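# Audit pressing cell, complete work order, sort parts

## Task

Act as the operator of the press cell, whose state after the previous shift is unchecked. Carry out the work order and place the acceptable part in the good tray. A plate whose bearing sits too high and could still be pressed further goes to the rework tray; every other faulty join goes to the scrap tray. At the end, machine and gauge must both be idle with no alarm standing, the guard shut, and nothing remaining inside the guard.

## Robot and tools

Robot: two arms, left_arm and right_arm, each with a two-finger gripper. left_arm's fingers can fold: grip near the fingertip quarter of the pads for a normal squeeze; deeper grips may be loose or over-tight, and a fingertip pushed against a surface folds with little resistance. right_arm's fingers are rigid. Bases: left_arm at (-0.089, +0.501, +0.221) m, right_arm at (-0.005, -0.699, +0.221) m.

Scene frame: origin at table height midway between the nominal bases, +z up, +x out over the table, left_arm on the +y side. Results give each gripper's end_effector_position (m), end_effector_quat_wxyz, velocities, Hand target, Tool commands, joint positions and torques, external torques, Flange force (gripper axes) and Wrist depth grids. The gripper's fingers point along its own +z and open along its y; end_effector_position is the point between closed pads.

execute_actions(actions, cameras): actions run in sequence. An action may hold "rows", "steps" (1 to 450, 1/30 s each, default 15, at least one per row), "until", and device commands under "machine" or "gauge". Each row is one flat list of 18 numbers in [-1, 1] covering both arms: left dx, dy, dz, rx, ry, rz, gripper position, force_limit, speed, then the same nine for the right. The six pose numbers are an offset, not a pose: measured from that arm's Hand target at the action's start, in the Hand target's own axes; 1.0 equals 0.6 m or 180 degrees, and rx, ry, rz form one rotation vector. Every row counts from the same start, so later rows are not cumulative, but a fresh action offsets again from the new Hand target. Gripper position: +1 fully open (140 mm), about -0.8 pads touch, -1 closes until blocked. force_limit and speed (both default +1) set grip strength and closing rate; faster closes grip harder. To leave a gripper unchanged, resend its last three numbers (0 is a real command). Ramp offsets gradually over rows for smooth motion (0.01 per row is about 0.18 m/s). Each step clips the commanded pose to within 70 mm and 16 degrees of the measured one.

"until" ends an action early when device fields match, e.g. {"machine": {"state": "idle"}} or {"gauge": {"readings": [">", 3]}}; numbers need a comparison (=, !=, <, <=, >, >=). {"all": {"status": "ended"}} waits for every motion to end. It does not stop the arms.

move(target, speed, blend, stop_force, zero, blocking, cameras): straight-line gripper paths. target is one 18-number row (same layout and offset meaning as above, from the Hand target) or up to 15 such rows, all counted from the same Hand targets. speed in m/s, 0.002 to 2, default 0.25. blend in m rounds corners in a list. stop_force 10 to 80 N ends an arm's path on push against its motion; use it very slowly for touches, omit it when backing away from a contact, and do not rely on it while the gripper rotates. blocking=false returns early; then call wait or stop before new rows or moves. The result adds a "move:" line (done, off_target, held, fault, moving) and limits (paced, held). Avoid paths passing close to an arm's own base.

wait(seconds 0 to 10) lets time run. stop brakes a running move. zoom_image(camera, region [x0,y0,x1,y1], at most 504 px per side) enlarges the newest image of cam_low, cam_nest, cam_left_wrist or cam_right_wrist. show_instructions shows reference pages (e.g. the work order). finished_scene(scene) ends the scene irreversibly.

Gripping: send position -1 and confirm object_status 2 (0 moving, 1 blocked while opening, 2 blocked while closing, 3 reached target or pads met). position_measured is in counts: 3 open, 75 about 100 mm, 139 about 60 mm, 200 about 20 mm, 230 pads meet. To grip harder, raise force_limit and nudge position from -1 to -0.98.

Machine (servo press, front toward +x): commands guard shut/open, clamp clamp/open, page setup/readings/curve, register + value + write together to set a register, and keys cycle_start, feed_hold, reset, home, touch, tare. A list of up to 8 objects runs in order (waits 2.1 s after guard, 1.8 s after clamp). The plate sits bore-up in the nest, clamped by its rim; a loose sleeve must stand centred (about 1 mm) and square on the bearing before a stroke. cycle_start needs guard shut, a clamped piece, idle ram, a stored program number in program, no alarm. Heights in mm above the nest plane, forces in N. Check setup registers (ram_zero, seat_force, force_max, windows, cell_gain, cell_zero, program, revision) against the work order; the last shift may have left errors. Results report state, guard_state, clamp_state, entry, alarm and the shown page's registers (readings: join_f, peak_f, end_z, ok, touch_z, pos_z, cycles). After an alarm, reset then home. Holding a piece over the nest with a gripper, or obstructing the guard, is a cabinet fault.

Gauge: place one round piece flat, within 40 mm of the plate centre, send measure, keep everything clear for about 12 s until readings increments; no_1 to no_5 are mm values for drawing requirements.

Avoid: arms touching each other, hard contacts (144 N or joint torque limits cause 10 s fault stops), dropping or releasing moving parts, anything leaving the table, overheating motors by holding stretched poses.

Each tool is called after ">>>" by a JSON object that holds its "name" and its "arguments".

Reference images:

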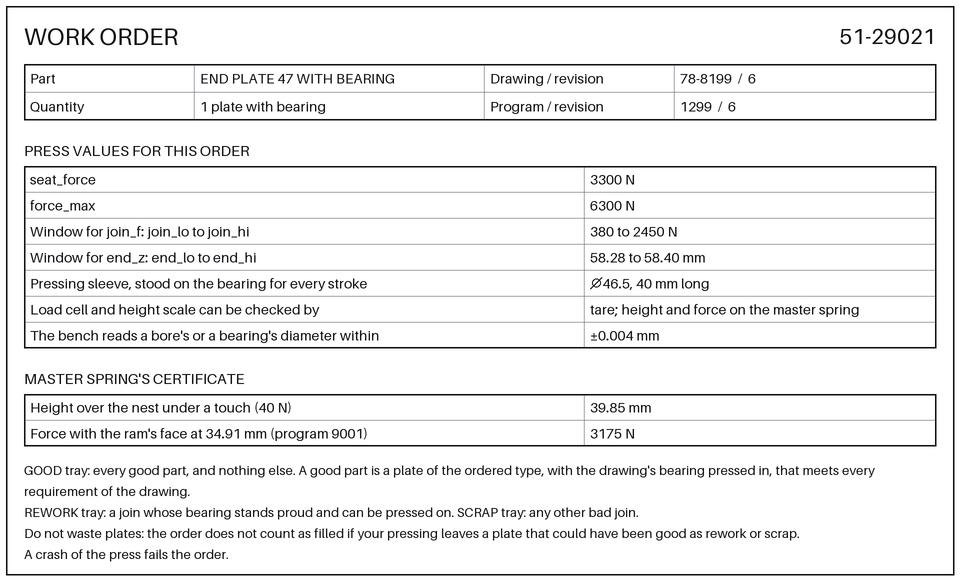

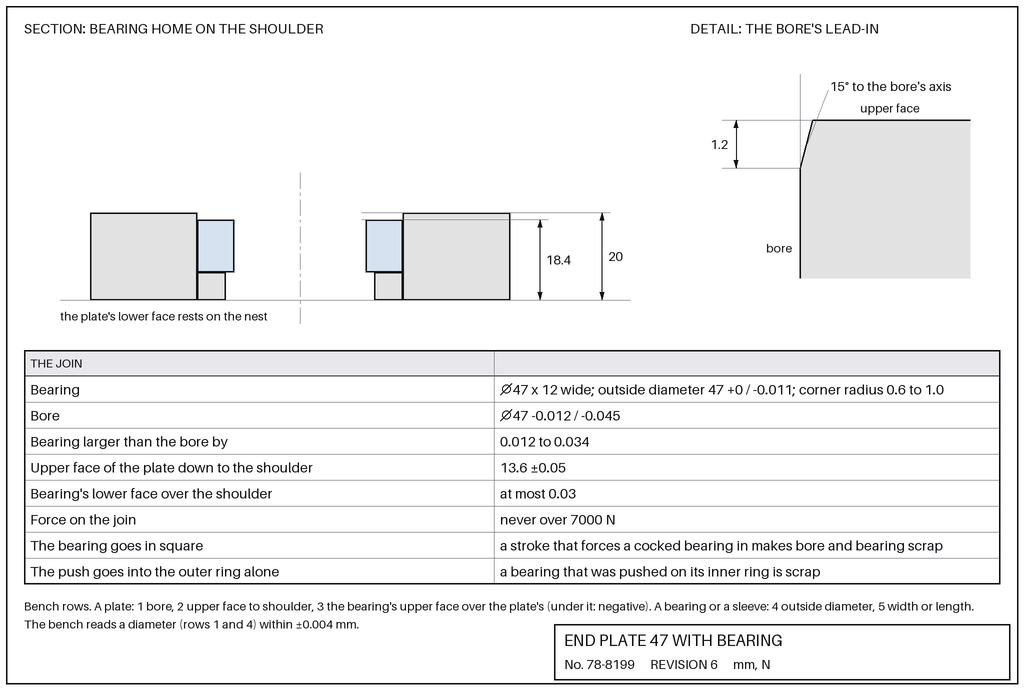

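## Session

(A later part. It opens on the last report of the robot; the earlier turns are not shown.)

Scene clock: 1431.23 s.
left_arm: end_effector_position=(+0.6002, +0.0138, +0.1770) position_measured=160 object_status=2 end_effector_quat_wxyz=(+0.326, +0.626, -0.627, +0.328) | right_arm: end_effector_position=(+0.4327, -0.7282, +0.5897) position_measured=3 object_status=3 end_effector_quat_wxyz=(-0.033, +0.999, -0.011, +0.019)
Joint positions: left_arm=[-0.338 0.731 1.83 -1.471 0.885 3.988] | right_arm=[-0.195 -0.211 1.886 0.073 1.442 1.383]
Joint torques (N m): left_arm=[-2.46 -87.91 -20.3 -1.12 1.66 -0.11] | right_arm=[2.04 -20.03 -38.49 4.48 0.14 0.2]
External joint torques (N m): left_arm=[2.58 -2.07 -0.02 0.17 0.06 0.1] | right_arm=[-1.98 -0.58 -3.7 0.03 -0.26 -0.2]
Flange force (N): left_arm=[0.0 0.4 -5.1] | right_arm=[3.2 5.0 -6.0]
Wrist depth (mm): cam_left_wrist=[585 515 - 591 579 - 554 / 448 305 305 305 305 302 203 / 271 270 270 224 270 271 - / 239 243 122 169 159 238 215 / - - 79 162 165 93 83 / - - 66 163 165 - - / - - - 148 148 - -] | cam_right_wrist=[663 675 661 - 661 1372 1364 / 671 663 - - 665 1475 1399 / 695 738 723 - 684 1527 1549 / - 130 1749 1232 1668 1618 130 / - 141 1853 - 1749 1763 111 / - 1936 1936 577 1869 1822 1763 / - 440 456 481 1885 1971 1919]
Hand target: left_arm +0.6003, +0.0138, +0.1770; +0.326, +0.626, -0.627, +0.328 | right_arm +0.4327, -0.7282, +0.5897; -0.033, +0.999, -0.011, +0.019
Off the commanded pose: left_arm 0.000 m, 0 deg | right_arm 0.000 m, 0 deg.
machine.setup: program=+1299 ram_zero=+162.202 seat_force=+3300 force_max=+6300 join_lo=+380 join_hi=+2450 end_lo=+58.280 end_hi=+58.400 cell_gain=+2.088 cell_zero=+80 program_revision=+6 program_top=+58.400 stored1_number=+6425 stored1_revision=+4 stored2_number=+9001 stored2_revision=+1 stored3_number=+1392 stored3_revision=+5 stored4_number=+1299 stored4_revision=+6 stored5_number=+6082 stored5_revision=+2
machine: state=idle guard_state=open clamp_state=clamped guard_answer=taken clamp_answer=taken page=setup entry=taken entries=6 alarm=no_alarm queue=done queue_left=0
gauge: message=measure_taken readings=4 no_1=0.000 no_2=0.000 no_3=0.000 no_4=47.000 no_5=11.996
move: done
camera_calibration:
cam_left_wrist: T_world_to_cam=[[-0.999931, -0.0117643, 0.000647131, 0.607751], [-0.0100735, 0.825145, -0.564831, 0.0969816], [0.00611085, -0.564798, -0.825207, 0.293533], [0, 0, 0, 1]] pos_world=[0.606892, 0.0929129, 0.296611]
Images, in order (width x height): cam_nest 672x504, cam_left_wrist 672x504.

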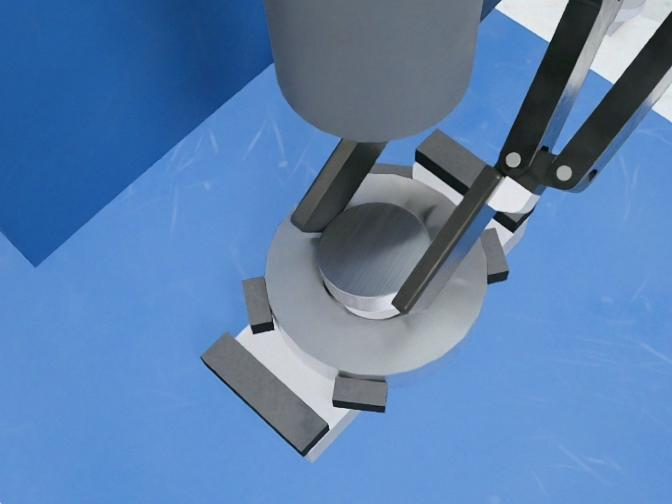

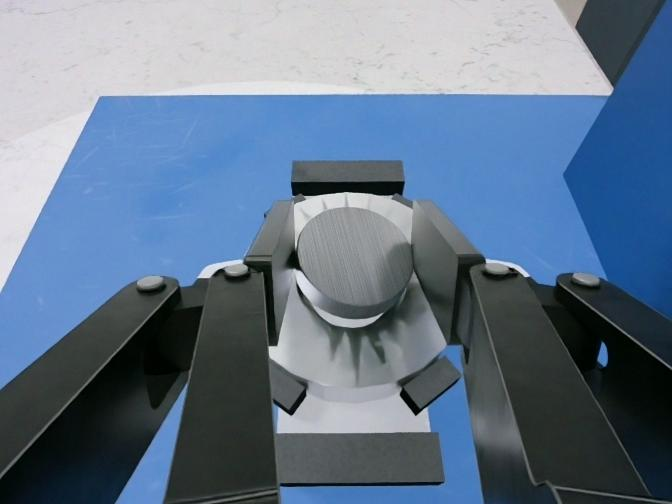

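>>> {"name": "move", "arguments": {"target": [[0.0314,0,-0.022,0,0,0,-1,-0.3,-1,0,0,0,0,0,0,1,1,1],[0.0314,-0.2245,-0.022,0,0,0,-1,-0.3,-1,0,0,0,0,0,0,1,1,1],[-0.0573,-0.2245,0.0402,0,0,0,-1,-0.3,-1,0,0,0,0,0,0,1,1,1]], "speed": [0.08,0.15,0.08], "blend": [0.015,0.015,0]}}

>>> {"name": "move", "arguments": {"target": [-0.0164,0,0.0115,0,0,0,-1,-0.3,-1,0,0,0,0,0,0,1,1,1], "speed": 0.008, "stop_force": 10}}

>>> {"name": "execute_actions", "arguments": {"actions": [{"rows":[[0.0007,0,-0.0005,0,0,0,0.0,-0.3,-1,0,0,0,0,0,0,1,1,1]],"steps":45}], "cameras": ["cam_left_wrist"]}}

>>> {"name": "zoom_image", "arguments": {"camera": "cam_left_wrist", "region": [270, 190, 440, 340]}}

Scene clock: 1449.70 s.
left_arm: end_effector_position=(+0.7352, +0.0137, +0.1354) position_measured=160 object_status=2 end_effector_quat_wxyz=(+0.326, +0.626, -0.627, +0.328) | right_arm: end_effector_position=(+0.4327, -0.7282, +0.5897) position_measured=3 object_status=3 end_effector_quat_wxyz=(-0.033, +0.999, -0.011, +0.019)
Joint positions: left_arm=[-0.284 0.911 1.53 -1.339 0.937 3.845] | right_arm=[-0.195 -0.211 1.886 0.073 1.442 1.383]
Joint torques (N m): left_arm=[-1.95 -105.92 -24.75 -1.04 1.58 -0.1] | right_arm=[2.54 -19.52 -38.42 4.49 0.1 0.17]
External joint torques (N m): left_arm=[1.79 -0.9 0.23 0.25 -0.09 0.1] | right_arm=[-2.48 -1.05 -3.79 0.02 -0.21 -0.17]
Flange force (N): left_arm=[-0.5 0.8 -2.7] | right_arm=[2.4 6.0 -6.4]
Wrist depth (mm): cam_left_wrist=[496 482 480 280 500 487 485 / 407 406 394 244 239 245 192 / 352 351 333 212 216 211 161 / 308 318 127 168 159 186 141 / - - 79 163 160 93 93 / - - 66 151 151 - 69 / - - - 137 137 - -] | cam_right_wrist=[695 667 - 640 - 1408 1355 / - 713 - 678 659 1426 1381 / - - 713 - - 1475 1527 / 1763 130 1668 - 1668 1538 130 / - 131 1735 824 1721 1630 111 / - 2026 1953 589 1853 1853 1807 / - 443 458 484 2026 1919 1838]
Hand target: left_arm +0.7351, +0.0137, +0.1354; +0.326, +0.626, -0.627, +0.328 | right_arm +0.4327, -0.7282, +0.5897; -0.033, +0.999, -0.011, +0.019
Off the commanded pose: left_arm 0.000 m, 0 deg | right_arm 0.000 m, 0 deg.
machine.setup: program=+1299 ram_zero=+162.202 seat_force=+3300 force_max=+6300 join_lo=+380 join_hi=+2450 end_lo=+58.280 end_hi=+58.400 cell_gain=+2.088 cell_zero=+80 program_revision=+6 program_top=+58.400 stored1_number=+6425 stored1_revision=+4 stored2_number=+9001 stored2_revision=+1 stored3_number=+1392 stored3_revision=+5 stored4_number=+1299 stored4_revision=+6 stored5_number=+6082 stored5_revision=+2
machine: state=idle guard_state=open clamp_state=clamped guard_answer=taken clamp_answer=taken page=setup entry=taken entries=6 alarm=no_alarm queue=done queue_left=0
gauge: message=measure_taken readings=4 no_1=0.000 no_2=0.000 no_3=0.000 no_4=47.000 no_5=11.996
move: done; blend cut to 0.0115 m at target 1

Scene clock: 1451.07 s.
left_arm: end_effector_position=(+0.7352, +0.0136, +0.1292) position_measured=160 object_status=2 end_effector_quat_wxyz=(+0.326, +0.626, -0.627, +0.328) | right_arm: end_effector_position=(+0.4327, -0.7282, +0.5897) position_measured=3 object_status=3 end_effector_quat_wxyz=(-0.033, +0.999, -0.011, +0.019)
Joint positions: left_arm=[-0.284 0.919 1.529 -1.344 0.935 3.854] | right_arm=[-0.195 -0.211 1.886 0.073 1.442 1.383]
Joint torques (N m): left_arm=[-5.92 -92.96 -21.08 0.25 -1.2 -0.02] | right_arm=[1.96 -19.41 -38.49 4.48 0.16 0.17]
External joint torques (N m): left_arm=[5.78 -14.37 -3.34 -1.05 2.7 0.02] | right_arm=[-1.91 -1.42 -3.77 0.03 -0.27 -0.17]
Flange force (N): left_arm=[8.7 4.3 -17.5] | right_arm=[1.9 4.6 -6.3]
Wrist depth (mm): cam_left_wrist=[474 490 470 489 279 273 281 / 398 396 385 235 235 235 189 / 343 343 325 203 204 203 152 / 301 309 125 167 157 179 139 / - - 79 157 155 93 83 / - - 66 145 145 - 72 / - - - 132 129 - -] | cam_right_wrist=[665 643 693 - 618 1330 1355 / 711 702 697 678 - 1465 1399 / 686 - - 699 - 1485 1516 / 1735 130 1735 - 1630 147 130 / - 141 1807 725 1749 1763 111 / - 1971 1838 575 1777 1777 1838 / - 443 451 480 1885 1919 1838]
Hand target: left_arm +0.7351, +0.0136, +0.1292; +0.326, +0.626, -0.627, +0.328 (not the last commanded pose) | right_arm +0.4327, -0.7282, +0.5897; -0.033, +0.999, -0.011, +0.019
Off the commanded pose: left_arm 0.006 m, 0 deg | right_arm 0.000 m, 0 deg.
machine.setup: program=+1299 ram_zero=+162.202 seat_force=+3300 force_max=+6300 join_lo=+380 join_hi=+2450 end_lo=+58.280 end_hi=+58.400 cell_gain=+2.088 cell_zero=+80 program_revision=+6 program_top=+58.400 stored1_number=+6425 stored1_revision=+4 stored2_number=+9001 stored2_revision=+1 stored3_number=+1392 stored3_revision=+5 stored4_number=+1299 stored4_revision=+6 stored5_number=+6082 stored5_revision=+2
machine: state=idle guard_state=open clamp_state=clamped guard_answer=taken clamp_answer=taken page=setup entry=taken entries=6 alarm=no_alarm queue=done queue_left=0
gauge: message=measure_taken readings=4 no_1=0.000 no_2=0.000 no_3=0.000 no_4=47.000 no_5=11.996
move: contact (left_arm)

Scene clock: 1452.77 s.
left_arm: end_effector_position=(+0.7351, +0.0136, +0.1297) position_measured=129 object_status=3 end_effector_quat_wxyz=(+0.326, +0.626, -0.627, +0.328) | right_arm: end_effector_position=(+0.4327, -0.7282, +0.5897) position_measured=3 object_status=3 end_effector_quat_wxyz=(-0.033, +0.999, -0.011, +0.019)
Joint positions: left_arm=[-0.284 0.919 1.529 -1.344 0.935 3.853] | right_arm=[-0.195 -0.211 1.886 0.073 1.442 1.383]
Joint torques (N m): left_arm=[-2.6 -105.07 -24.24 -0.88 1.26 -0.08] | right_arm=[2.16 -19.88 -38.44 4.48 0.12 0.18]
External joint torques (N m): left_arm=[2.68 -2.11 -0.09 0.1 0.23 0.08] | right_arm=[-2.15 -0.64 -3.78 0.03 -0.24 -0.18]
Flange force (N): left_arm=[0.0 0.9 -4.6] | right_arm=[3.2 5.3 -6.2]
Wrist depth (mm): cam_left_wrist=[- 473 430 279 271 488 492 / 406 397 383 243 243 235 188 / - 343 325 203 204 203 152 / 301 309 136 169 161 175 138 / - 86 115 157 157 90 83 / - - 142 145 145 - 78 / - - 132 132 132 - -] | cam_right_wrist=[- 665 661 665 - 1330 1314 / - - 686 671 669 1436 1408 / - - - - - 1485 1516 / 1735 131 1707 1655 1594 1594 130 / - 141 1853 702 1721 1735 111 / - 1953 1902 596 1707 1763 1792 / - 439 463 482 1885 1869 1936]
Hand target: left_arm +0.7351, +0.0136, +0.1297; +0.326, +0.626, -0.627, +0.328 | right_arm +0.4327, -0.7282, +0.5897; -0.033, +0.999, -0.011, +0.019
Off the commanded pose: left_arm 0.000 m, 0 deg | right_arm 0.000 m, 0 deg.
machine.setup: program=+1299 ram_zero=+162.202 seat_force=+3300 force_max=+6300 join_lo=+380 join_hi=+2450 end_lo=+58.280 end_hi=+58.400 cell_gain=+2.088 cell_zero=+80 program_revision=+6 program_top=+58.400 stored1_number=+6425 stored1_revision=+4 stored2_number=+9001 stored2_revision=+1 stored3_number=+1392 stored3_revision=+5 stored4_number=+1299 stored4_revision=+6 stored5_number=+6082 stored5_revision=+2
machine: state=idle guard_state=open clamp_state=clamped guard_answer=taken clamp_answer=taken page=setup entry=taken entries=6 alarm=no_alarm queue=done queue_left=0
gauge: message=measure_taken readings=4 no_1=0.000 no_2=0.000 no_3=0.000 no_4=47.000 no_5=11.996
camera_calibration:
cam_left_wrist: T_world_to_cam=[[-0.99993, -0.0118207, 0.000565452, 0.742696], [-0.0100735, 0.825113, -0.564879, 0.0717215], [0.00621068, -0.564845, -0.825174, 0.253542], [0, 0, 0, 1]] pos_world=[0.741792, 0.0928129, 0.249311]
Images, in order (width x height): cam_left_wrist 672x504.

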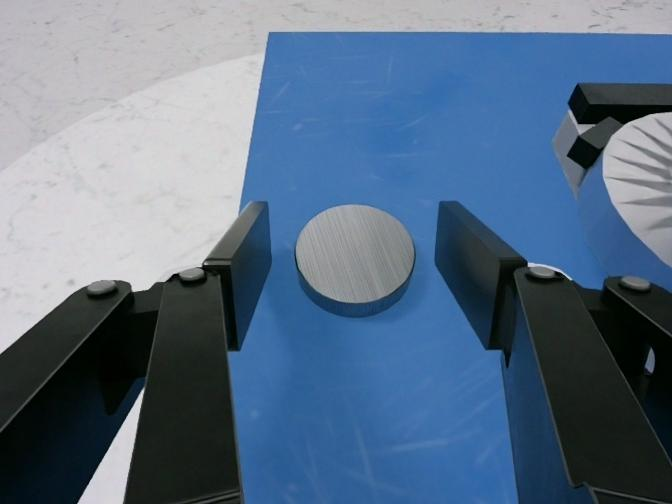

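Scaled by 2.965 from the camera's 672x504 image, which has a finer 960x720 frame.

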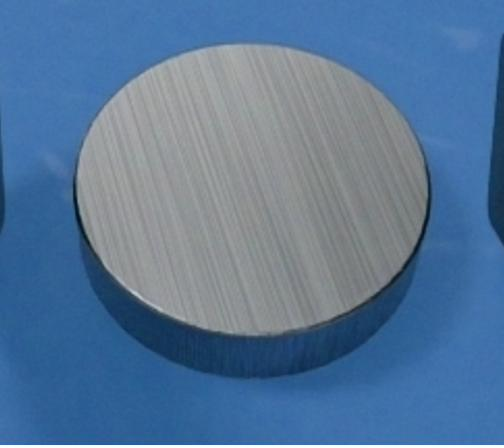

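>>> {"name": "execute_actions", "arguments": {"actions": [{"rows":[[0,0,0,0,0,0,-1,-0.3,-1,0,0,0,0,0,0,1,1,1]],"steps":60}]}}

>>> {"name": "move", "arguments": {"target": [[0.0958,0,-0.0672,0,0,0,-1,-0.3,-1,0,0,0,0,0,0,1,1,1],[0.0958,0.2243,-0.0672,0,0,0,-1,-0.3,-1,0,0,0,0,0,0,1,1,1],[0.0570,0.2245,-0.0399,0,0,0,-1,-0.3,-1,0,0,0,0,0,0,1,1,1]], "speed": [0.08,0.15,0.06], "blend": [0.02,0.0,0]}}

>>> {"name": "move", "arguments": {"target": [-0.0109,0,0.0077,0,0,0,-1,-0.3,-1,0,0,0,0,0,0,1,1,1], "speed": 0.004, "stop_force": 10, "cameras": ["cam_nest","cam_left_wrist"]}}

>>> {"name": "zoom_image", "arguments": {"camera": "cam_nest", "region": [300, 200, 460, 340]}}

>>> {"name": "zoom_image", "arguments": {"camera": "cam_left_wrist", "region": [270, 190, 440, 340]}}

Scene clock: 1485.53 s.
left_arm: end_effector_position=(+0.7351, +0.0136, +0.1297) position_measured=160 object_status=2 end_effector_quat_wxyz=(+0.326, +0.626, -0.627, +0.328) | right_arm: end_effector_position=(+0.4327, -0.7282, +0.5897) position_measured=3 object_status=3 end_effector_quat_wxyz=(-0.033, +0.999, -0.011, +0.019)
Joint positions: left_arm=[-0.284 0.919 1.529 -1.344 0.935 3.853] | right_arm=[-0.195 -0.211 1.886 0.073 1.442 1.383]
Joint torques (N m): left_arm=[-3.08 -103.29 -23.18 -0.49 0.99 -0.05] | right_arm=[2.22 -19.58 -38.51 4.48 0.07 0.16]
External joint torques (N m): left_arm=[2.76 -4.03 -1.28 -0.31 0.52 0.05] | right_arm=[-2.24 -0.7 -3.62 0.02 -0.19 -0.16]
Flange force (N): left_arm=[1.8 0.2 -5.6] | right_arm=[2.8 5.5 -6.1]
Wrist depth (mm): cam_left_wrist=[473 473 492 278 - 280 281 / 400 396 384 235 236 236 189 / 344 343 334 203 204 203 152 / 303 310 125 168 157 179 140 / - - 79 157 155 93 83 / - - 66 145 145 - 72 / - - - 132 130 - -] | cam_right_wrist=[- - 663 649 618 1381 1355 / - - 684 657 699 1446 1455 / - - - - - 1506 1475 / - 130 1694 - 1681 147 130 / - 141 1869 750 1721 1721 111 / - 2026 1869 594 607 1838 1792 / - 438 451 483 1919 1989 1919]
Hand target: left_arm +0.7351, +0.0136, +0.1297; +0.326, +0.626, -0.627, +0.328 | right_arm +0.4327, -0.7282, +0.5897; -0.033, +0.999, -0.011, +0.019
Off the commanded pose: left_arm 0.000 m, 0 deg | right_arm 0.000 m, 0 deg.
machine.setup: program=+1299 ram_zero=+162.202 seat_force=+3300 force_max=+6300 join_lo=+380 join_hi=+2450 end_lo=+58.280 end_hi=+58.400 cell_gain=+2.088 cell_zero=+80 program_revision=+6 program_top=+58.400 stored1_number=+6425 stored1_revision=+4 stored2_number=+9001 stored2_revision=+1 stored3_number=+1392 stored3_revision=+5 stored4_number=+1299 stored4_revision=+6 stored5_number=+6082 stored5_revision=+2
machine: state=idle guard_state=open clamp_state=clamped guard_answer=taken clamp_answer=taken page=setup entry=taken entries=6 alarm=no_alarm queue=done queue_left=0
gauge: message=measure_taken readings=4 no_1=0.000 no_2=0.000 no_3=0.000 no_4=47.000 no_5=11.996

Scene clock: 1488.20 s.
left_arm: end_effector_position=(+0.6002, +0.0138, +0.1709) position_measured=160 object_status=2 end_effector_quat_wxyz=(+0.326, +0.626, -0.627, +0.328) | right_arm: end_effector_position=(+0.4327, -0.7282, +0.5897) position_measured=3 object_status=3 end_effector_quat_wxyz=(-0.033, +0.999, -0.011, +0.019)
Joint positions: left_arm=[-0.338 0.74 1.83 -1.478 0.884 3.999] | right_arm=[-0.195 -0.211 1.886 0.073 1.442 1.383]
Joint torques (N m): left_arm=[-2.96 -87.99 -19.87 -1.14 1.69 -0.06] | right_arm=[2.3 -19.56 -38.52 4.48 0.13 0.13]
External joint torques (N m): left_arm=[2.84 -2.29 -0.22 0.17 0.06 0.05] | right_arm=[-2.29 -0.47 -3.56 0.02 -0.25 -0.13]
Flange force (N): left_arm=[0.2 0.0 -5.5] | right_arm=[3.1 5.6 -5.8]
Wrist depth (mm): cam_left_wrist=[576 - 535 550 542 572 746 / 469 298 292 294 303 294 194 / - 262 261 221 247 270 204 / 230 235 125 169 157 231 205 / - - 79 158 159 93 94 / - - 66 160 - - 69 / - - - 143 143 - -] | cam_right_wrist=[653 - 667 643 632 1408 1355 / - 699 718 659 - 1426 1436 / - 758 740 730 1838 1495 1465 / - 131 1735 1735 1643 1618 129 / - 141 1792 797 1681 1681 111 / - 2008 1919 591 1735 1792 1838 / - 442 450 481 1936 1953 1902]
Hand target: left_arm +0.6003, +0.0137, +0.1710; +0.326, +0.626, -0.627, +0.328 | right_arm +0.4327, -0.7282, +0.5897; -0.033, +0.999, -0.011, +0.019
Off the commanded pose: left_arm 0.000 m, 0 deg | right_arm 0.000 m, 0 deg.
machine.setup: program=+1299 ram_zero=+162.202 seat_force=+3300 force_max=+6300 join_lo=+380 join_hi=+2450 end_lo=+58.280 end_hi=+58.400 cell_gain=+2.088 cell_zero=+80 program_revision=+6 program_top=+58.400 stored1_number=+6425 stored1_revision=+4 stored2_number=+9001 stored2_revision=+1 stored3_number=+1392 stored3_revision=+5 stored4_number=+1299 stored4_revision=+6 stored5_number=+6082 stored5_revision=+2
machine: state=idle guard_state=open clamp_state=clamped guard_answer=taken clamp_answer=taken page=setup entry=taken entries=6 alarm=no_alarm queue=done queue_left=0
gauge: message=measure_taken readings=4 no_1=0.000 no_2=0.000 no_3=0.000 no_4=47.000 no_5=11.996
move: done

Scene clock: 1489.37 s.
left_arm: end_effector_position=(+0.6004, +0.0137, +0.1687) position_measured=160 object_status=2 end_effector_quat_wxyz=(+0.326, +0.626, -0.627, +0.328) | right_arm: end_effector_position=(+0.4327, -0.7282, +0.5897) position_measured=3 object_status=3 end_effector_quat_wxyz=(-0.033, +0.999, -0.011, +0.019)
Joint positions: left_arm=[-0.338 0.743 1.83 -1.481 0.884 4.003] | right_arm=[-0.195 -0.211 1.886 0.073 1.442 1.383]
Joint torques (N m): left_arm=[-6.69 -77.14 -17.55 -0.38 -1.23 0.1] | right_arm=[2.23 -19.58 -38.67 4.47 0.11 0.2]
External joint torques (N m): left_arm=[6.67 -13.19 -2.27 -0.58 2.98 -0.1] | right_arm=[-2.17 -0.94 -3.47 0.03 -0.22 -0.2]
Flange force (N): left_arm=[8.0 3.0 -20.6] | right_arm=[2.2 5.4 -5.8]
Wrist depth (mm): cam_left_wrist=[519 549 553 555 569 554 751 / 489 300 300 291 298 300 203 / 259 260 259 218 246 259 214 / 228 229 125 169 157 228 215 / - - 79 157 157 93 83 / - - 66 158 - - 71 / - - - 141 142 - -] | cam_right_wrist=[651 688 - - - 1364 1347 / - 667 - 665 - 1436 1436 / - - 728 711 - 1495 1506 / - 130 1643 - 1643 1549 130 / - 141 1792 - 1777 1630 110 / - 2008 2008 588 1822 1822 1822 / - 442 456 483 1869 1936 1885]
Hand target: left_arm +0.6004, +0.0137, +0.1687; +0.326, +0.626, -0.627, +0.328 (not the last commanded pose) | right_arm +0.4327, -0.7282, +0.5897; -0.033, +0.999, -0.011, +0.019
Off the commanded pose: left_arm 0.006 m, 0 deg | right_arm 0.000 m, 0 deg.
machine.setup: program=+1299 ram_zero=+162.202 seat_force=+3300 force_max=+6300 join_lo=+380 join_hi=+2450 end_lo=+58.280 end_hi=+58.400 cell_gain=+2.088 cell_zero=+80 program_revision=+6 program_top=+58.400 stored1_number=+6425 stored1_revision=+4 stored2_number=+9001 stored2_revision=+1 stored3_number=+1392 stored3_revision=+5 stored4_number=+1299 stored4_revision=+6 stored5_number=+6082 stored5_revision=+2
machine: state=idle guard_state=open clamp_state=clamped guard_answer=taken clamp_answer=taken page=setup entry=taken entries=6 alarm=no_alarm queue=done queue_left=0
gauge: message=measure_taken readings=4 no_1=0.000 no_2=0.000 no_3=0.000 no_4=47.000 no_5=11.996
move: contact (left_arm)
camera_calibration:
cam_left_wrist: T_world_to_cam=[[-0.99993, -0.0117955, 0.000428986, 0.60792], [-0.0099742, 0.824988, -0.565063, 0.0923982], [0.00631126, -0.565028, -0.825048, 0.286481], [0, 0, 0, 1]] pos_world=[0.606992, 0.0928131, 0.288311]
Images, in order (width x height): cam_nest 672x504, cam_left_wrist 672x504.

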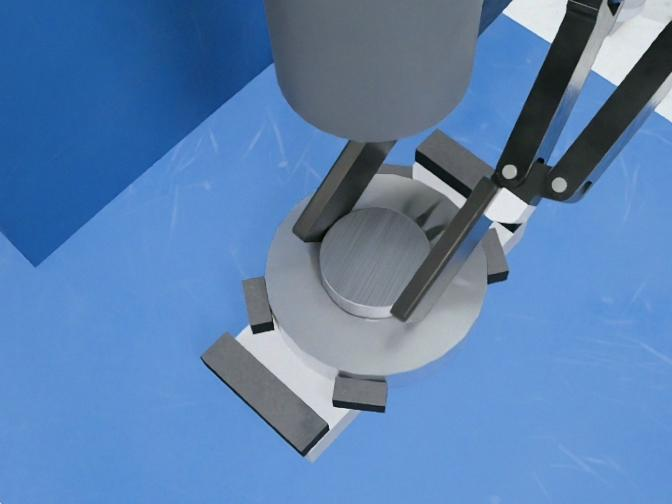

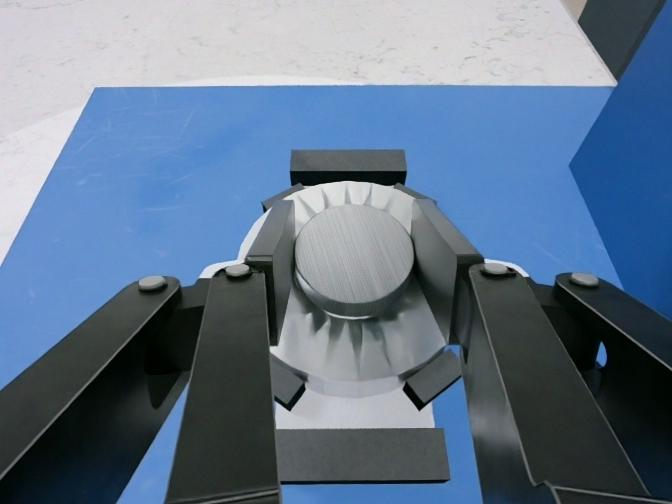

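Scaled by 3.150 from the camera's 672x504 image, which has a finer 960x720 frame.

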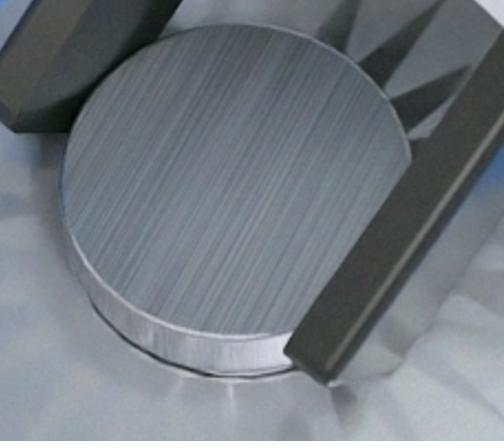

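Scaled by 2.965 from the camera's 672x504 image, which has a finer 960x720 frame.

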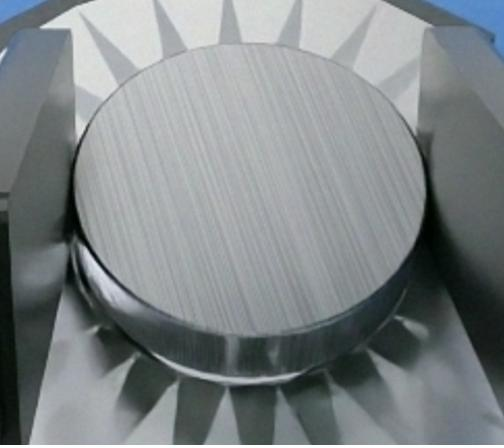

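>>> {"name": "execute_actions", "arguments": {"actions": [{"rows":[[0,0,0,0,0,0,0.0,-0.3,-1,0,0,0,0,0,0,1,1,1]],"steps":45}], "cameras": ["cam_nest","cam_left_wrist"]}}

>>> {"name": "zoom_image", "arguments": {"camera": "cam_nest", "region": [300, 200, 460, 340]}}

>>> {"name": "zoom_image", "arguments": {"camera": "cam_left_wrist", "region": [270, 190, 440, 340]}}

Scene clock: 1497.70 s.
left_arm: end_effector_position=(+0.6004, +0.0137, +0.1687) position_measured=129 object_status=3 end_effector_quat_wxyz=(+0.326, +0.626, -0.627, +0.328) | right_arm: end_effector_position=(+0.4327, -0.7282, +0.5897) position_measured=3 object_status=3 end_effector_quat_wxyz=(-0.033, +0.999, -0.011, +0.019)
Joint positions: left_arm=[-0.338 0.743 1.83 -1.481 0.884 4.003] | right_arm=[-0.195 -0.211 1.886 0.073 1.442 1.383]
Joint torques (N m): left_arm=[-2.67 -87.19 -19.43 -1.03 1.57 -0.15] | right_arm=[2.14 -19.78 -38.43 4.48 0.06 0.18]
External joint torques (N m): left_arm=[2.55 -3.31 -0.44 0.07 0.18 0.15] | right_arm=[-2.06 -0.63 -3.68 0.02 -0.17 -0.19]
Flange force (N): left_arm=[1.3 0.8 -6.0] | right_arm=[3.1 5.1 -6.1]
Wrist depth (mm): cam_left_wrist=[550 548 549 568 530 - - / 478 299 292 291 290 288 215 / 259 254 259 219 252 258 193 / 228 228 136 169 160 223 196 / - 86 115 157 160 90 92 / - - 158 158 158 - 78 / - - 162 141 143 - -] | cam_right_wrist=[638 680 - 625 653 1381 1372 / - - - - 678 1455 1390 / 786 743 - - 678 1506 1465 / 1792 130 1721 1063 1655 1618 130 / - 141 1807 745 1721 1721 111 / - 1989 2026 574 1869 1869 1763 / - 441 455 485 1936 1902 -]
Hand target: left_arm +0.6004, +0.0137, +0.1687; +0.326, +0.626, -0.627, +0.328 | right_arm +0.4327, -0.7282, +0.5897; -0.033, +0.999, -0.011, +0.019
Off the commanded pose: left_arm 0.000 m, 0 deg | right_arm 0.000 m, 0 deg.
machine.setup: program=+1299 ram_zero=+162.202 seat_force=+3300 force_max=+6300 join_lo=+380 join_hi=+2450 end_lo=+58.280 end_hi=+58.400 cell_gain=+2.088 cell_zero=+80 program_revision=+6 program_top=+58.400 stored1_number=+6425 stored1_revision=+4 stored2_number=+9001 stored2_revision=+1 stored3_number=+1392 stored3_revision=+5 stored4_number=+1299 stored4_revision=+6 stored5_number=+6082 stored5_revision=+2
machine: state=idle guard_state=open clamp_state=clamped guard_answer=taken clamp_answer=taken page=setup entry=taken entries=6 alarm=no_alarm queue=done queue_left=0
gauge: message=measure_taken readings=4 no_1=0.000 no_2=0.000 no_3=0.000 no_4=47.000 no_5=11.996
camera_calibration:
cam_left_wrist: T_world_to_cam=[[-0.99993, -0.0117957, 0.000427389, 0.607922], [-0.00997435, 0.825066, -0.564948, 0.0922754], [0.00631131, -0.564913, -0.825126, 0.286549], [0, 0, 0, 1]] pos_world=[0.606992, 0.092913, 0.28831]
Images, in order (width x height): cam_nest 672x504, cam_left_wrist 672x504.

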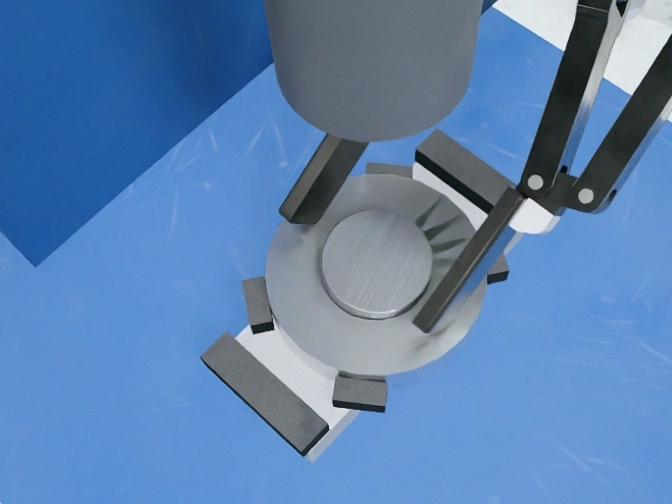

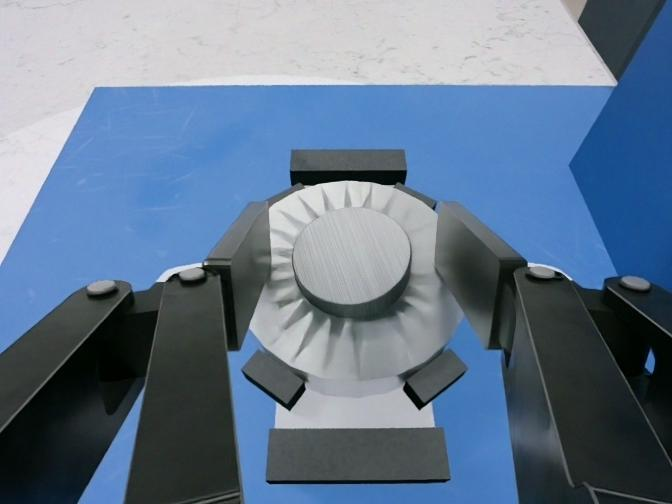

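Scaled by 3.150 from the camera's 672x504 image, which has a finer 960x720 frame.

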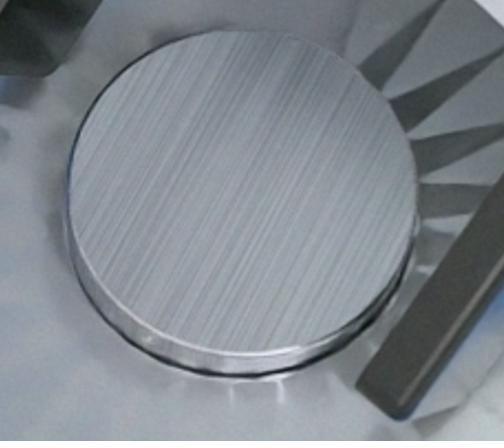

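Scaled by 2.965 from the camera's 672x504 image, which has a finer 960x720 frame.

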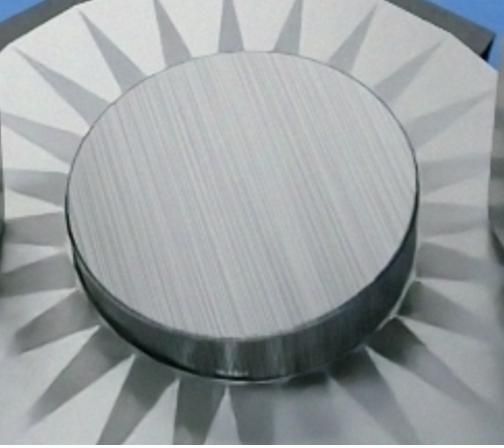

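>>> {"name": "execute_actions", "arguments": {"actions": [{"rows":[[0,-0.0008,0,0,0,0,0.0,-0.3,-1,0,0,0,0,0,0,1,1,1]],"steps":15},{"rows":[[0,0,0,0,0,0,-1,-1,-1,0,0,0,0,0,0,1,1,1]],"steps":60},{"rows":[[0.0003,0,0.0005,0,0,0,-1,-1,-1,0,0,0,0,0,0,1,1,1]],"steps":15},{"rows":[[0,0,0,0,0,0,0,-1,-1,0,0,0,0,0,0,1,1,1]],"steps":45}], "cameras": ["cam_nest","cam_left_wrist"]}}

>>> {"name": "zoom_image", "arguments": {"camera": "cam_nest", "region": [300, 200, 460, 340]}}

>>> {"name": "zoom_image", "arguments": {"camera": "cam_left_wrist", "region": [270, 190, 440, 340]}}

Scene clock: 1514.40 s.
left_arm: end_effector_position=(+0.6009, +0.0133, +0.1687) position_measured=129 object_status=3 end_effector_quat_wxyz=(+0.326, +0.626, -0.627, +0.328) | right_arm: end_effector_position=(+0.4327, -0.7282, +0.5897) position_measured=3 object_status=3 end_effector_quat_wxyz=(-0.033, +0.999, -0.011, +0.019)
Joint positions: left_arm=[-0.339 0.744 1.828 -1.48 0.884 4.002] | right_arm=[-0.195 -0.211 1.886 0.073 1.442 1.383]
Joint torques (N m): left_arm=[-2.43 -87.42 -19.39 -1.04 1.52 -0.1] | right_arm=[2.04 -19.81 -38.33 4.5 0.08 0.25]
External joint torques (N m): left_arm=[2.49 -3.01 -0.46 0.09 0.22 0.1] | right_arm=[-2.11 -0.58 -3.86 0 -0.19 -0.25]
External joint torques at the end of the 1st action: left_arm=[1.45 -2.59 -0.14 0.11 0.21 0.1] | right_arm=[-2.52 -0.39 -3.53 0.05 -0.2 -0.17]
External joint torques at the end of the 2nd action: left_arm=[5.51 -11.92 -5.1 -1.59 2.02 -0.05] | right_arm=[-2.55 -0.45 -3.62 -0.02 -0.24 -0.14]
External joint torques at the end of the 3rd action: left_arm=[13.07 -15.66 -2.79 -0.63 1.27 0.03] | right_arm=[-2.87 -0.35 -3.58 0.03 -0.25 -0.18]
Flange force (N): left_arm=[1.1 0.4 -5.7] | right_arm=[3.3 5.4 -6.4]
Flange force at the end of the 1st action (N): left_arm=[1.4 1.1 -4.3] | right_arm=[3.1 6.2 -5.9]
Flange force at the end of the 2nd action (N): left_arm=[8.2 -1.6 -14.6] | right_arm=[3.1 6.2 -6.0]
Flange force at the end of the 3rd action (N): left_arm=[6.1 1.9 -28.4] | right_arm=[3.1 7.0 -5.9]
Wrist depth (mm): cam_left_wrist=[554 559 - 548 576 570 - / - 300 290 290 293 292 214 / 259 259 259 218 252 259 205 / 228 228 135 169 158 223 205 / - 86 115 157 160 90 89 / - - 157 158 158 - 78 / - - 162 140 140 - -] | cam_right_wrist=[691 - 645 651 636 1322 1314 / - 728 706 723 628 1417 1408 / - - - 738 702 1506 1506 / - 130 1681 1283 1594 1571 130 / - 141 1643 706 1721 1694 111 / - 1936 2026 556 1853 1749 1777 / - 443 454 482 1989 1919 1953]
Hand target: left_arm +0.6009, +0.0133, +0.1687; +0.326, +0.626, -0.627, +0.328 | right_arm +0.4327, -0.7282, +0.5897; -0.033, +0.999, -0.011, +0.019
Off the commanded pose: left_arm 0.000 m, 0 deg | right_arm 0.000 m, 0 deg.
machine.setup: program=+1299 ram_zero=+162.202 seat_force=+3300 force_max=+6300 join_lo=+380 join_hi=+2450 end_lo=+58.280 end_hi=+58.400 cell_gain=+2.088 cell_zero=+80 program_revision=+6 program_top=+58.400 stored1_number=+6425 stored1_revision=+4 stored2_number=+9001 stored2_revision=+1 stored3_number=+1392 stored3_revision=+5 stored4_number=+1299 stored4_revision=+6 stored5_number=+6082 stored5_revision=+2
machine: state=idle guard_state=open clamp_state=clamped guard_answer=taken clamp_answer=taken page=setup entry=taken entries=6 alarm=no_alarm queue=done queue_left=0
gauge: message=measure_taken readings=4 no_1=0.000 no_2=0.000 no_3=0.000 no_4=47.000 no_5=11.996
camera_calibration:
cam_left_wrist: T_world_to_cam=[[-0.99993, -0.0117957, 0.000427389, 0.608417], [-0.00997435, 0.825066, -0.564948, 0.0925539], [0.00631131, -0.564913, -0.825126, 0.286238], [0, 0, 0, 1]] pos_world=[0.607492, 0.092513, 0.28821]
Images, in order (width x height): cam_nest 672x504, cam_left_wrist 672x504.

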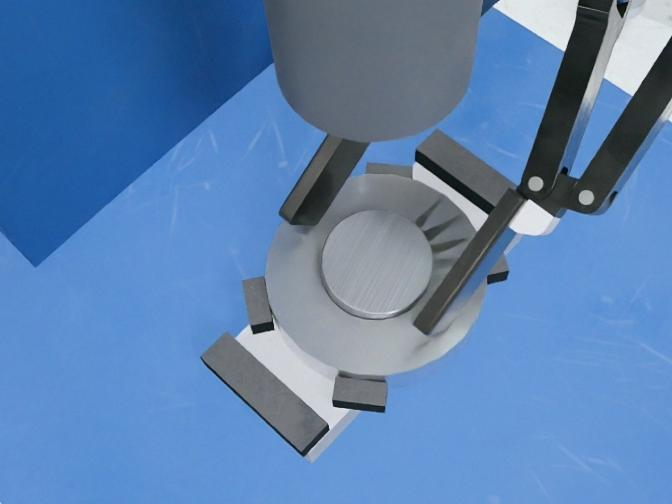

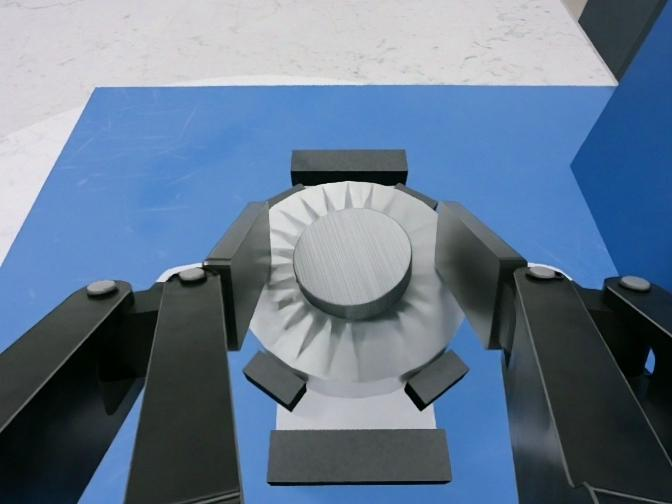

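Scaled by 3.150 from the camera's 672x504 image, which has a finer 960x720 frame.

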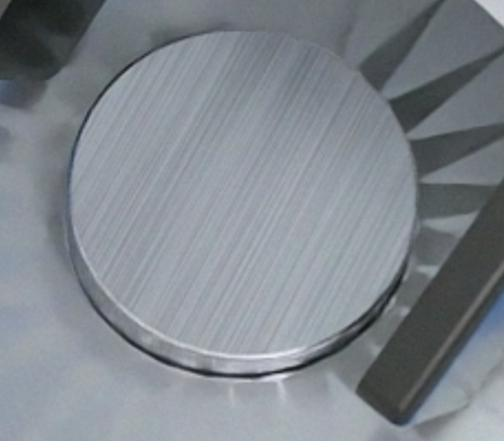

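Scaled by 2.965 from the camera's 672x504 image, which has a finer 960x720 frame.

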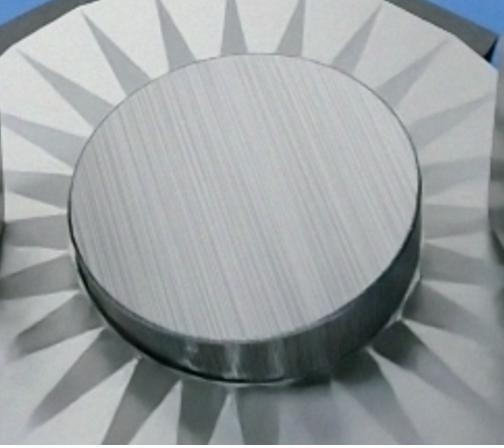

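>>> {"name": "execute_actions", "arguments": {"actions": [{"rows":[[0,0,0,0,0,0,-1,-0.3,-1,0,0,0,0,0,0,1,1,1]],"steps":60}]}}

>>> {"name": "move", "arguments": {"target": [[0.0423,0,-0.0297,0,0,0,-1,-0.3,-1,0,0,0,0,0,0,1,1,1],[0.0423,-0.2235,-0.0297,0,0,0,-1,-0.3,-1,0,0,0,0,0,0,1,1,1],[-0.0444,-0.2235,0.0311,0,0,0,-1,-0.3,-1,0,0,0,0,0,0,1,1,1]], "speed": [0.06,0.15,0.08], "blend": [0.01,0.015,0]}}

>>> {"name": "move", "arguments": {"target": [-0.0184,0,0.0129,0,0,0,-1,-0.3,-1,0,0,0,0,0,0,1,1,1], "speed": 0.008, "stop_force": 10}}

>>> {"name": "execute_actions", "arguments": {"actions": [{"rows":[[0.0007,0,-0.0005,0,0,0,0.0,-0.3,-1,0,0,0,0,0,0,1,1,1]],"steps":45}], "cameras": ["cam_left_wrist"]}}

Scene clock: 1540.47 s.
left_arm: end_effector_position=(+0.6009, +0.0134, +0.1687) position_measured=160 object_status=2 end_effector_quat_wxyz=(+0.326, +0.626, -0.627, +0.328) | right_arm: end_effector_position=(+0.4327, -0.7282, +0.5897) position_measured=3 object_status=3 end_effector_quat_wxyz=(-0.033, +0.999, -0.011, +0.019)
Joint positions: left_arm=[-0.339 0.744 1.828 -1.48 0.884 4.002] | right_arm=[-0.195 -0.211 1.886 0.073 1.442 1.383]
Joint torques (N m): left_arm=[-7.43 -76.64 -13.06 1.21 0.54 -0.04] | right_arm=[2.29 -19.94 -38.43 4.51 0.11 0.19]
External joint torques (N m): left_arm=[7.45 -13.78 -6.77 -2.17 1.2 0.04] | right_arm=[-2.29 -0.22 -3.63 -0.02 -0.22 -0.19]
Flange force (N): left_arm=[9.0 -3.1 -16.3] | right_arm=[3.6 5.7 -5.9]
Wrist depth (mm): cam_left_wrist=[551 553 551 551 561 549 753 / 465 314 293 291 289 299 - / 259 259 259 219 252 259 215 / 228 228 127 170 158 228 197 / - - 79 157 157 93 83 / - - 66 159 - - 69 / - - - 141 141 - -] | cam_right_wrist=[641 653 - - - 1372 1381 / 740 655 - 688 657 1417 1465 / - 730 - 711 720 1549 1485 / - 130 1643 1549 1655 1583 130 / - 141 1822 - 1571 1707 111 / - 2008 1869 575 1643 1792 1807 / - 440 451 485 1853 1885 1919]
Hand target: left_arm +0.6009, +0.0133, +0.1687; +0.326, +0.626, -0.627, +0.328 | right_arm +0.4327, -0.7282, +0.5897; -0.033, +0.999, -0.011, +0.019
Off the commanded pose: left_arm 0.000 m, 0 deg | right_arm 0.000 m, 0 deg.
machine.setup: program=+1299 ram_zero=+162.202 seat_force=+3300 force_max=+6300 join_lo=+380 join_hi=+2450 end_lo=+58.280 end_hi=+58.400 cell_gain=+2.088 cell_zero=+80 program_revision=+6 program_top=+58.400 stored1_number=+6425 stored1_revision=+4 stored2_number=+9001 stored2_revision=+1 stored3_number=+1392 stored3_revision=+5 stored4_number=+1299 stored4_revision=+6 stored5_number=+6082 stored5_revision=+2
machine: state=idle guard_state=open clamp_state=clamped guard_answer=taken clamp_answer=taken page=setup entry=taken entries=6 alarm=no_alarm queue=done queue_left=0
gauge: message=measure_taken readings=4 no_1=0.000 no_2=0.000 no_3=0.000 no_4=47.000 no_5=11.996

Scene clock: 1542.93 s.
left_arm: end_effector_position=(+0.7351, +0.0133, +0.1366) position_measured=160 object_status=2 end_effector_quat_wxyz=(+0.326, +0.626, -0.627, +0.328) | right_arm: end_effector_position=(+0.4327, -0.7282, +0.5897) position_measured=3 object_status=3 end_effector_quat_wxyz=(-0.033, +0.999, -0.011, +0.019)
Joint positions: left_arm=[-0.284 0.91 1.53 -1.339 0.937 3.844] | right_arm=[-0.195 -0.211 1.886 0.073 1.442 1.383]
Joint torques (N m): left_arm=[-2.23 -105.71 -24.99 -1.01 1.47 -0.09] | right_arm=[2.6 -19.86 -38.47 4.49 0.09 0.16]
External joint torques (N m): left_arm=[2.02 -1.22 0.45 0.22 0.03 0.09] | right_arm=[-2.6 -0.55 -3.66 0 -0.2 -0.16]
Flange force (N): left_arm=[-0.4 1.5 -3.4] | right_arm=[3.0 6.3 -6.1]
Wrist depth (mm): cam_left_wrist=[487 475 472 486 485 489 270 / 410 424 396 246 247 247 193 / 354 354 335 213 213 213 162 / 311 318 126 169 158 188 142 / - - 79 164 161 93 83 / - - 66 152 152 - - / - - - 138 138 - -] | cam_right_wrist=[- 673 - - 636 1417 1347 / 645 - - - - 1372 1417 / - 743 733 711 730 1465 1495 / 1749 131 1668 - 1643 1549 130 / - 141 1777 821 1707 1721 111 / - 1971 1989 594 1792 1749 1822 / - 441 454 481 1936 1885 1885]
Hand target: left_arm +0.7351, +0.0132, +0.1366; +0.326, +0.626, -0.627, +0.328 | right_arm +0.4327, -0.7282, +0.5897; -0.033, +0.999, -0.011, +0.019
Off the commanded pose: left_arm 0.000 m, 0 deg | right_arm 0.000 m, 0 deg.
machine.setup: program=+1299 ram_zero=+162.202 seat_force=+3300 force_max=+6300 join_lo=+380 join_hi=+2450 end_lo=+58.280 end_hi=+58.400 cell_gain=+2.088 cell_zero=+80 program_revision=+6 program_top=+58.400 stored1_number=+6425 stored1_revision=+4 stored2_number=+9001 stored2_revision=+1 stored3_number=+1392 stored3_revision=+5 stored4_number=+1299 stored4_revision=+6 stored5_number=+6082 stored5_revision=+2
machine: state=idle guard_state=open clamp_state=clamped guard_answer=taken clamp_answer=taken page=setup entry=taken entries=6 alarm=no_alarm queue=done queue_left=0
gauge: message=measure_taken readings=4 no_1=0.000 no_2=0.000 no_3=0.000 no_4=47.000 no_5=11.996
move: done

Scene clock: 1544.43 s.
left_arm: end_effector_position=(+0.7352, +0.0132, +0.1292) position_measured=160 object_status=2 end_effector_quat_wxyz=(+0.326, +0.626, -0.627, +0.328) | right_arm: end_effector_position=(+0.4327, -0.7282, +0.5897) position_measured=3 object_status=3 end_effector_quat_wxyz=(-0.033, +0.999, -0.011, +0.019)
Joint positions: left_arm=[-0.284 0.919 1.528 -1.345 0.935 3.854] | right_arm=[-0.195 -0.211 1.886 0.073 1.442 1.383]
Joint torques (N m): left_arm=[-4.2 -93.85 -21.85 0.04 -1.92 -0.12] | right_arm=[2.52 -19.88 -38.4 4.5 0.06 0.21]
External joint torques (N m): left_arm=[4.13 -13.59 -2.68 -0.84 3.42 0.12] | right_arm=[-2.38 -0.97 -3.86 0.02 -0.18 -0.21]
Flange force (N): left_arm=[8.8 5.2 -16.2] | right_arm=[2.6 5.9 -6.6]
Wrist depth (mm): cam_left_wrist=[473 473 457 490 485 277 282 / 399 397 383 235 235 232 188 / 335 330 334 203 203 203 152 / 302 309 125 168 156 179 138 / - - 79 157 154 93 83 / - - 66 145 145 - 72 / - - - 132 130 - -] | cam_right_wrist=[607 - - - - 1372 1347 / - 702 - - - 1465 1399 / 682 - - - 1408 1465 1516 / 1735 130 1749 1436 1618 1618 130 / - 141 1807 758 1707 1735 111 / - 1989 1919 597 607 1853 1853 / - 442 453 484 1953 1885 1885]
Hand target: left_arm +0.7351, +0.0132, +0.1292; +0.326, +0.626, -0.627, +0.328 (not the last commanded pose) | right_arm +0.4327, -0.7282, +0.5897; -0.033, +0.999, -0.011, +0.019
Off the commanded pose: left_arm 0.006 m, 0 deg | right_arm 0.000 m, 0 deg.
machine.setup: program=+1299 ram_zero=+162.202 seat_force=+3300 force_max=+6300 join_lo=+380 join_hi=+2450 end_lo=+58.280 end_hi=+58.400 cell_gain=+2.088 cell_zero=+80 program_revision=+6 program_top=+58.400 stored1_number=+6425 stored1_revision=+4 stored2_number=+9001 stored2_revision=+1 stored3_number=+1392 stored3_revision=+5 stored4_number=+1299 stored4_revision=+6 stored5_number=+6082 stored5_revision=+2
machine: state=idle guard_state=open clamp_state=clamped guard_answer=taken clamp_answer=taken page=setup entry=taken entries=6 alarm=no_alarm queue=done queue_left=0
gauge: message=measure_taken readings=4 no_1=0.000 no_2=0.000 no_3=0.000 no_4=47.000 no_5=11.996
move: contact (left_arm)

Scene clock: 1546.13 s.
left_arm: end_effector_position=(+0.7351, +0.0132, +0.1297) position_measured=129 object_status=3 end_effector_quat_wxyz=(+0.326, +0.626, -0.627, +0.328) | right_arm: end_effector_position=(+0.4327, -0.7282, +0.5897) position_measured=3 object_status=3 end_effector_quat_wxyz=(-0.033, +0.999, -0.011, +0.019)
Joint positions: left_arm=[-0.284 0.919 1.529 -1.345 0.935 3.853] | right_arm=[-0.195 -0.211 1.886 0.073 1.442 1.383]
Joint torques (N m): left_arm=[-2.58 -104.82 -24.33 -0.83 1.29 -0.08] | right_arm=[2.22 -19.66 -38.51 4.47 0.11 0.16]
External joint torques (N m): left_arm=[2.51 -2.03 0.18 0.05 0.21 0.07] | right_arm=[-2.19 -0.72 -3.66 0.04 -0.23 -0.16]
Flange force (N): left_arm=[0.0 1.5 -4.5] | right_arm=[2.8 5.4 -6.0]
Wrist depth (mm): cam_left_wrist=[- 472 456 268 269 286 492 / 396 400 385 235 236 235 188 / 344 344 327 203 198 203 152 / 303 310 136 169 161 175 138 / - 86 115 157 157 90 89 / - - 142 145 145 - 78 / - - 132 132 132 - -] | cam_right_wrist=[645 - - 627 621 1372 1322 / 725 - - 665 657 1417 1426 / - - - - 680 1516 1475 / 1694 131 1668 1506 1355 1618 130 / - 122 1822 657 1694 1707 111 / - 2008 1902 591 1763 1707 1792 / - 443 455 481 1902 1936 1853]
Hand target: left_arm +0.7351, +0.0132, +0.1297; +0.326, +0.626, -0.627, +0.328 | right_arm +0.4327, -0.7282, +0.5897; -0.033, +0.999, -0.011, +0.019
Off the commanded pose: left_arm 0.000 m, 0 deg | right_arm 0.000 m, 0 deg.
machine.setup: program=+1299 ram_zero=+162.202 seat_force=+3300 force_max=+6300 join_lo=+380 join_hi=+2450 end_lo=+58.280 end_hi=+58.400 cell_gain=+2.088 cell_zero=+80 program_revision=+6 program_top=+58.400 stored1_number=+6425 stored1_revision=+4 stored2_number=+9001 stored2_revision=+1 stored3_number=+1392 stored3_revision=+5 stored4_number=+1299 stored4_revision=+6 stored5_number=+6082 stored5_revision=+2
machine: state=idle guard_state=open clamp_state=clamped guard_answer=taken clamp_answer=taken page=setup entry=taken entries=6 alarm=no_alarm queue=done queue_left=0
gauge: message=measure_taken readings=4 no_1=0.000 no_2=0.000 no_3=0.000 no_4=47.000 no_5=11.996
camera_calibration:
cam_left_wrist: T_world_to_cam=[[-0.99993, -0.0118524, 0.000346778, 0.742648], [-0.00997472, 0.824987, -0.565064, 0.0719784], [0.00641126, -0.565027, -0.825047, 0.253071], [0, 0, 0, 1]] pos_world=[0.741692, 0.092413, 0.24921]
Images, in order (width x height): cam_left_wrist 672x504.

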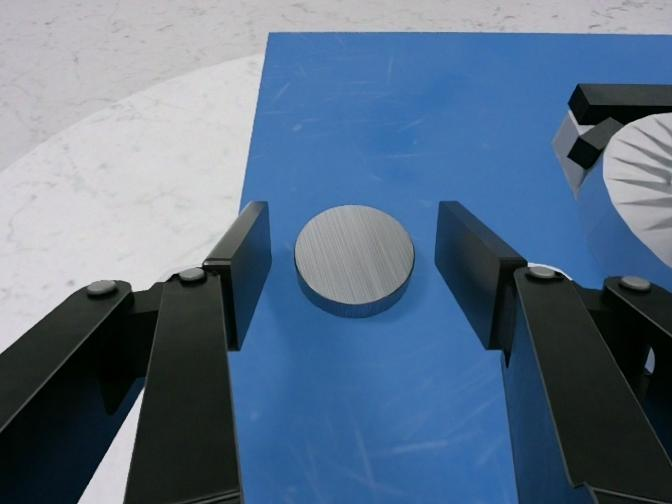

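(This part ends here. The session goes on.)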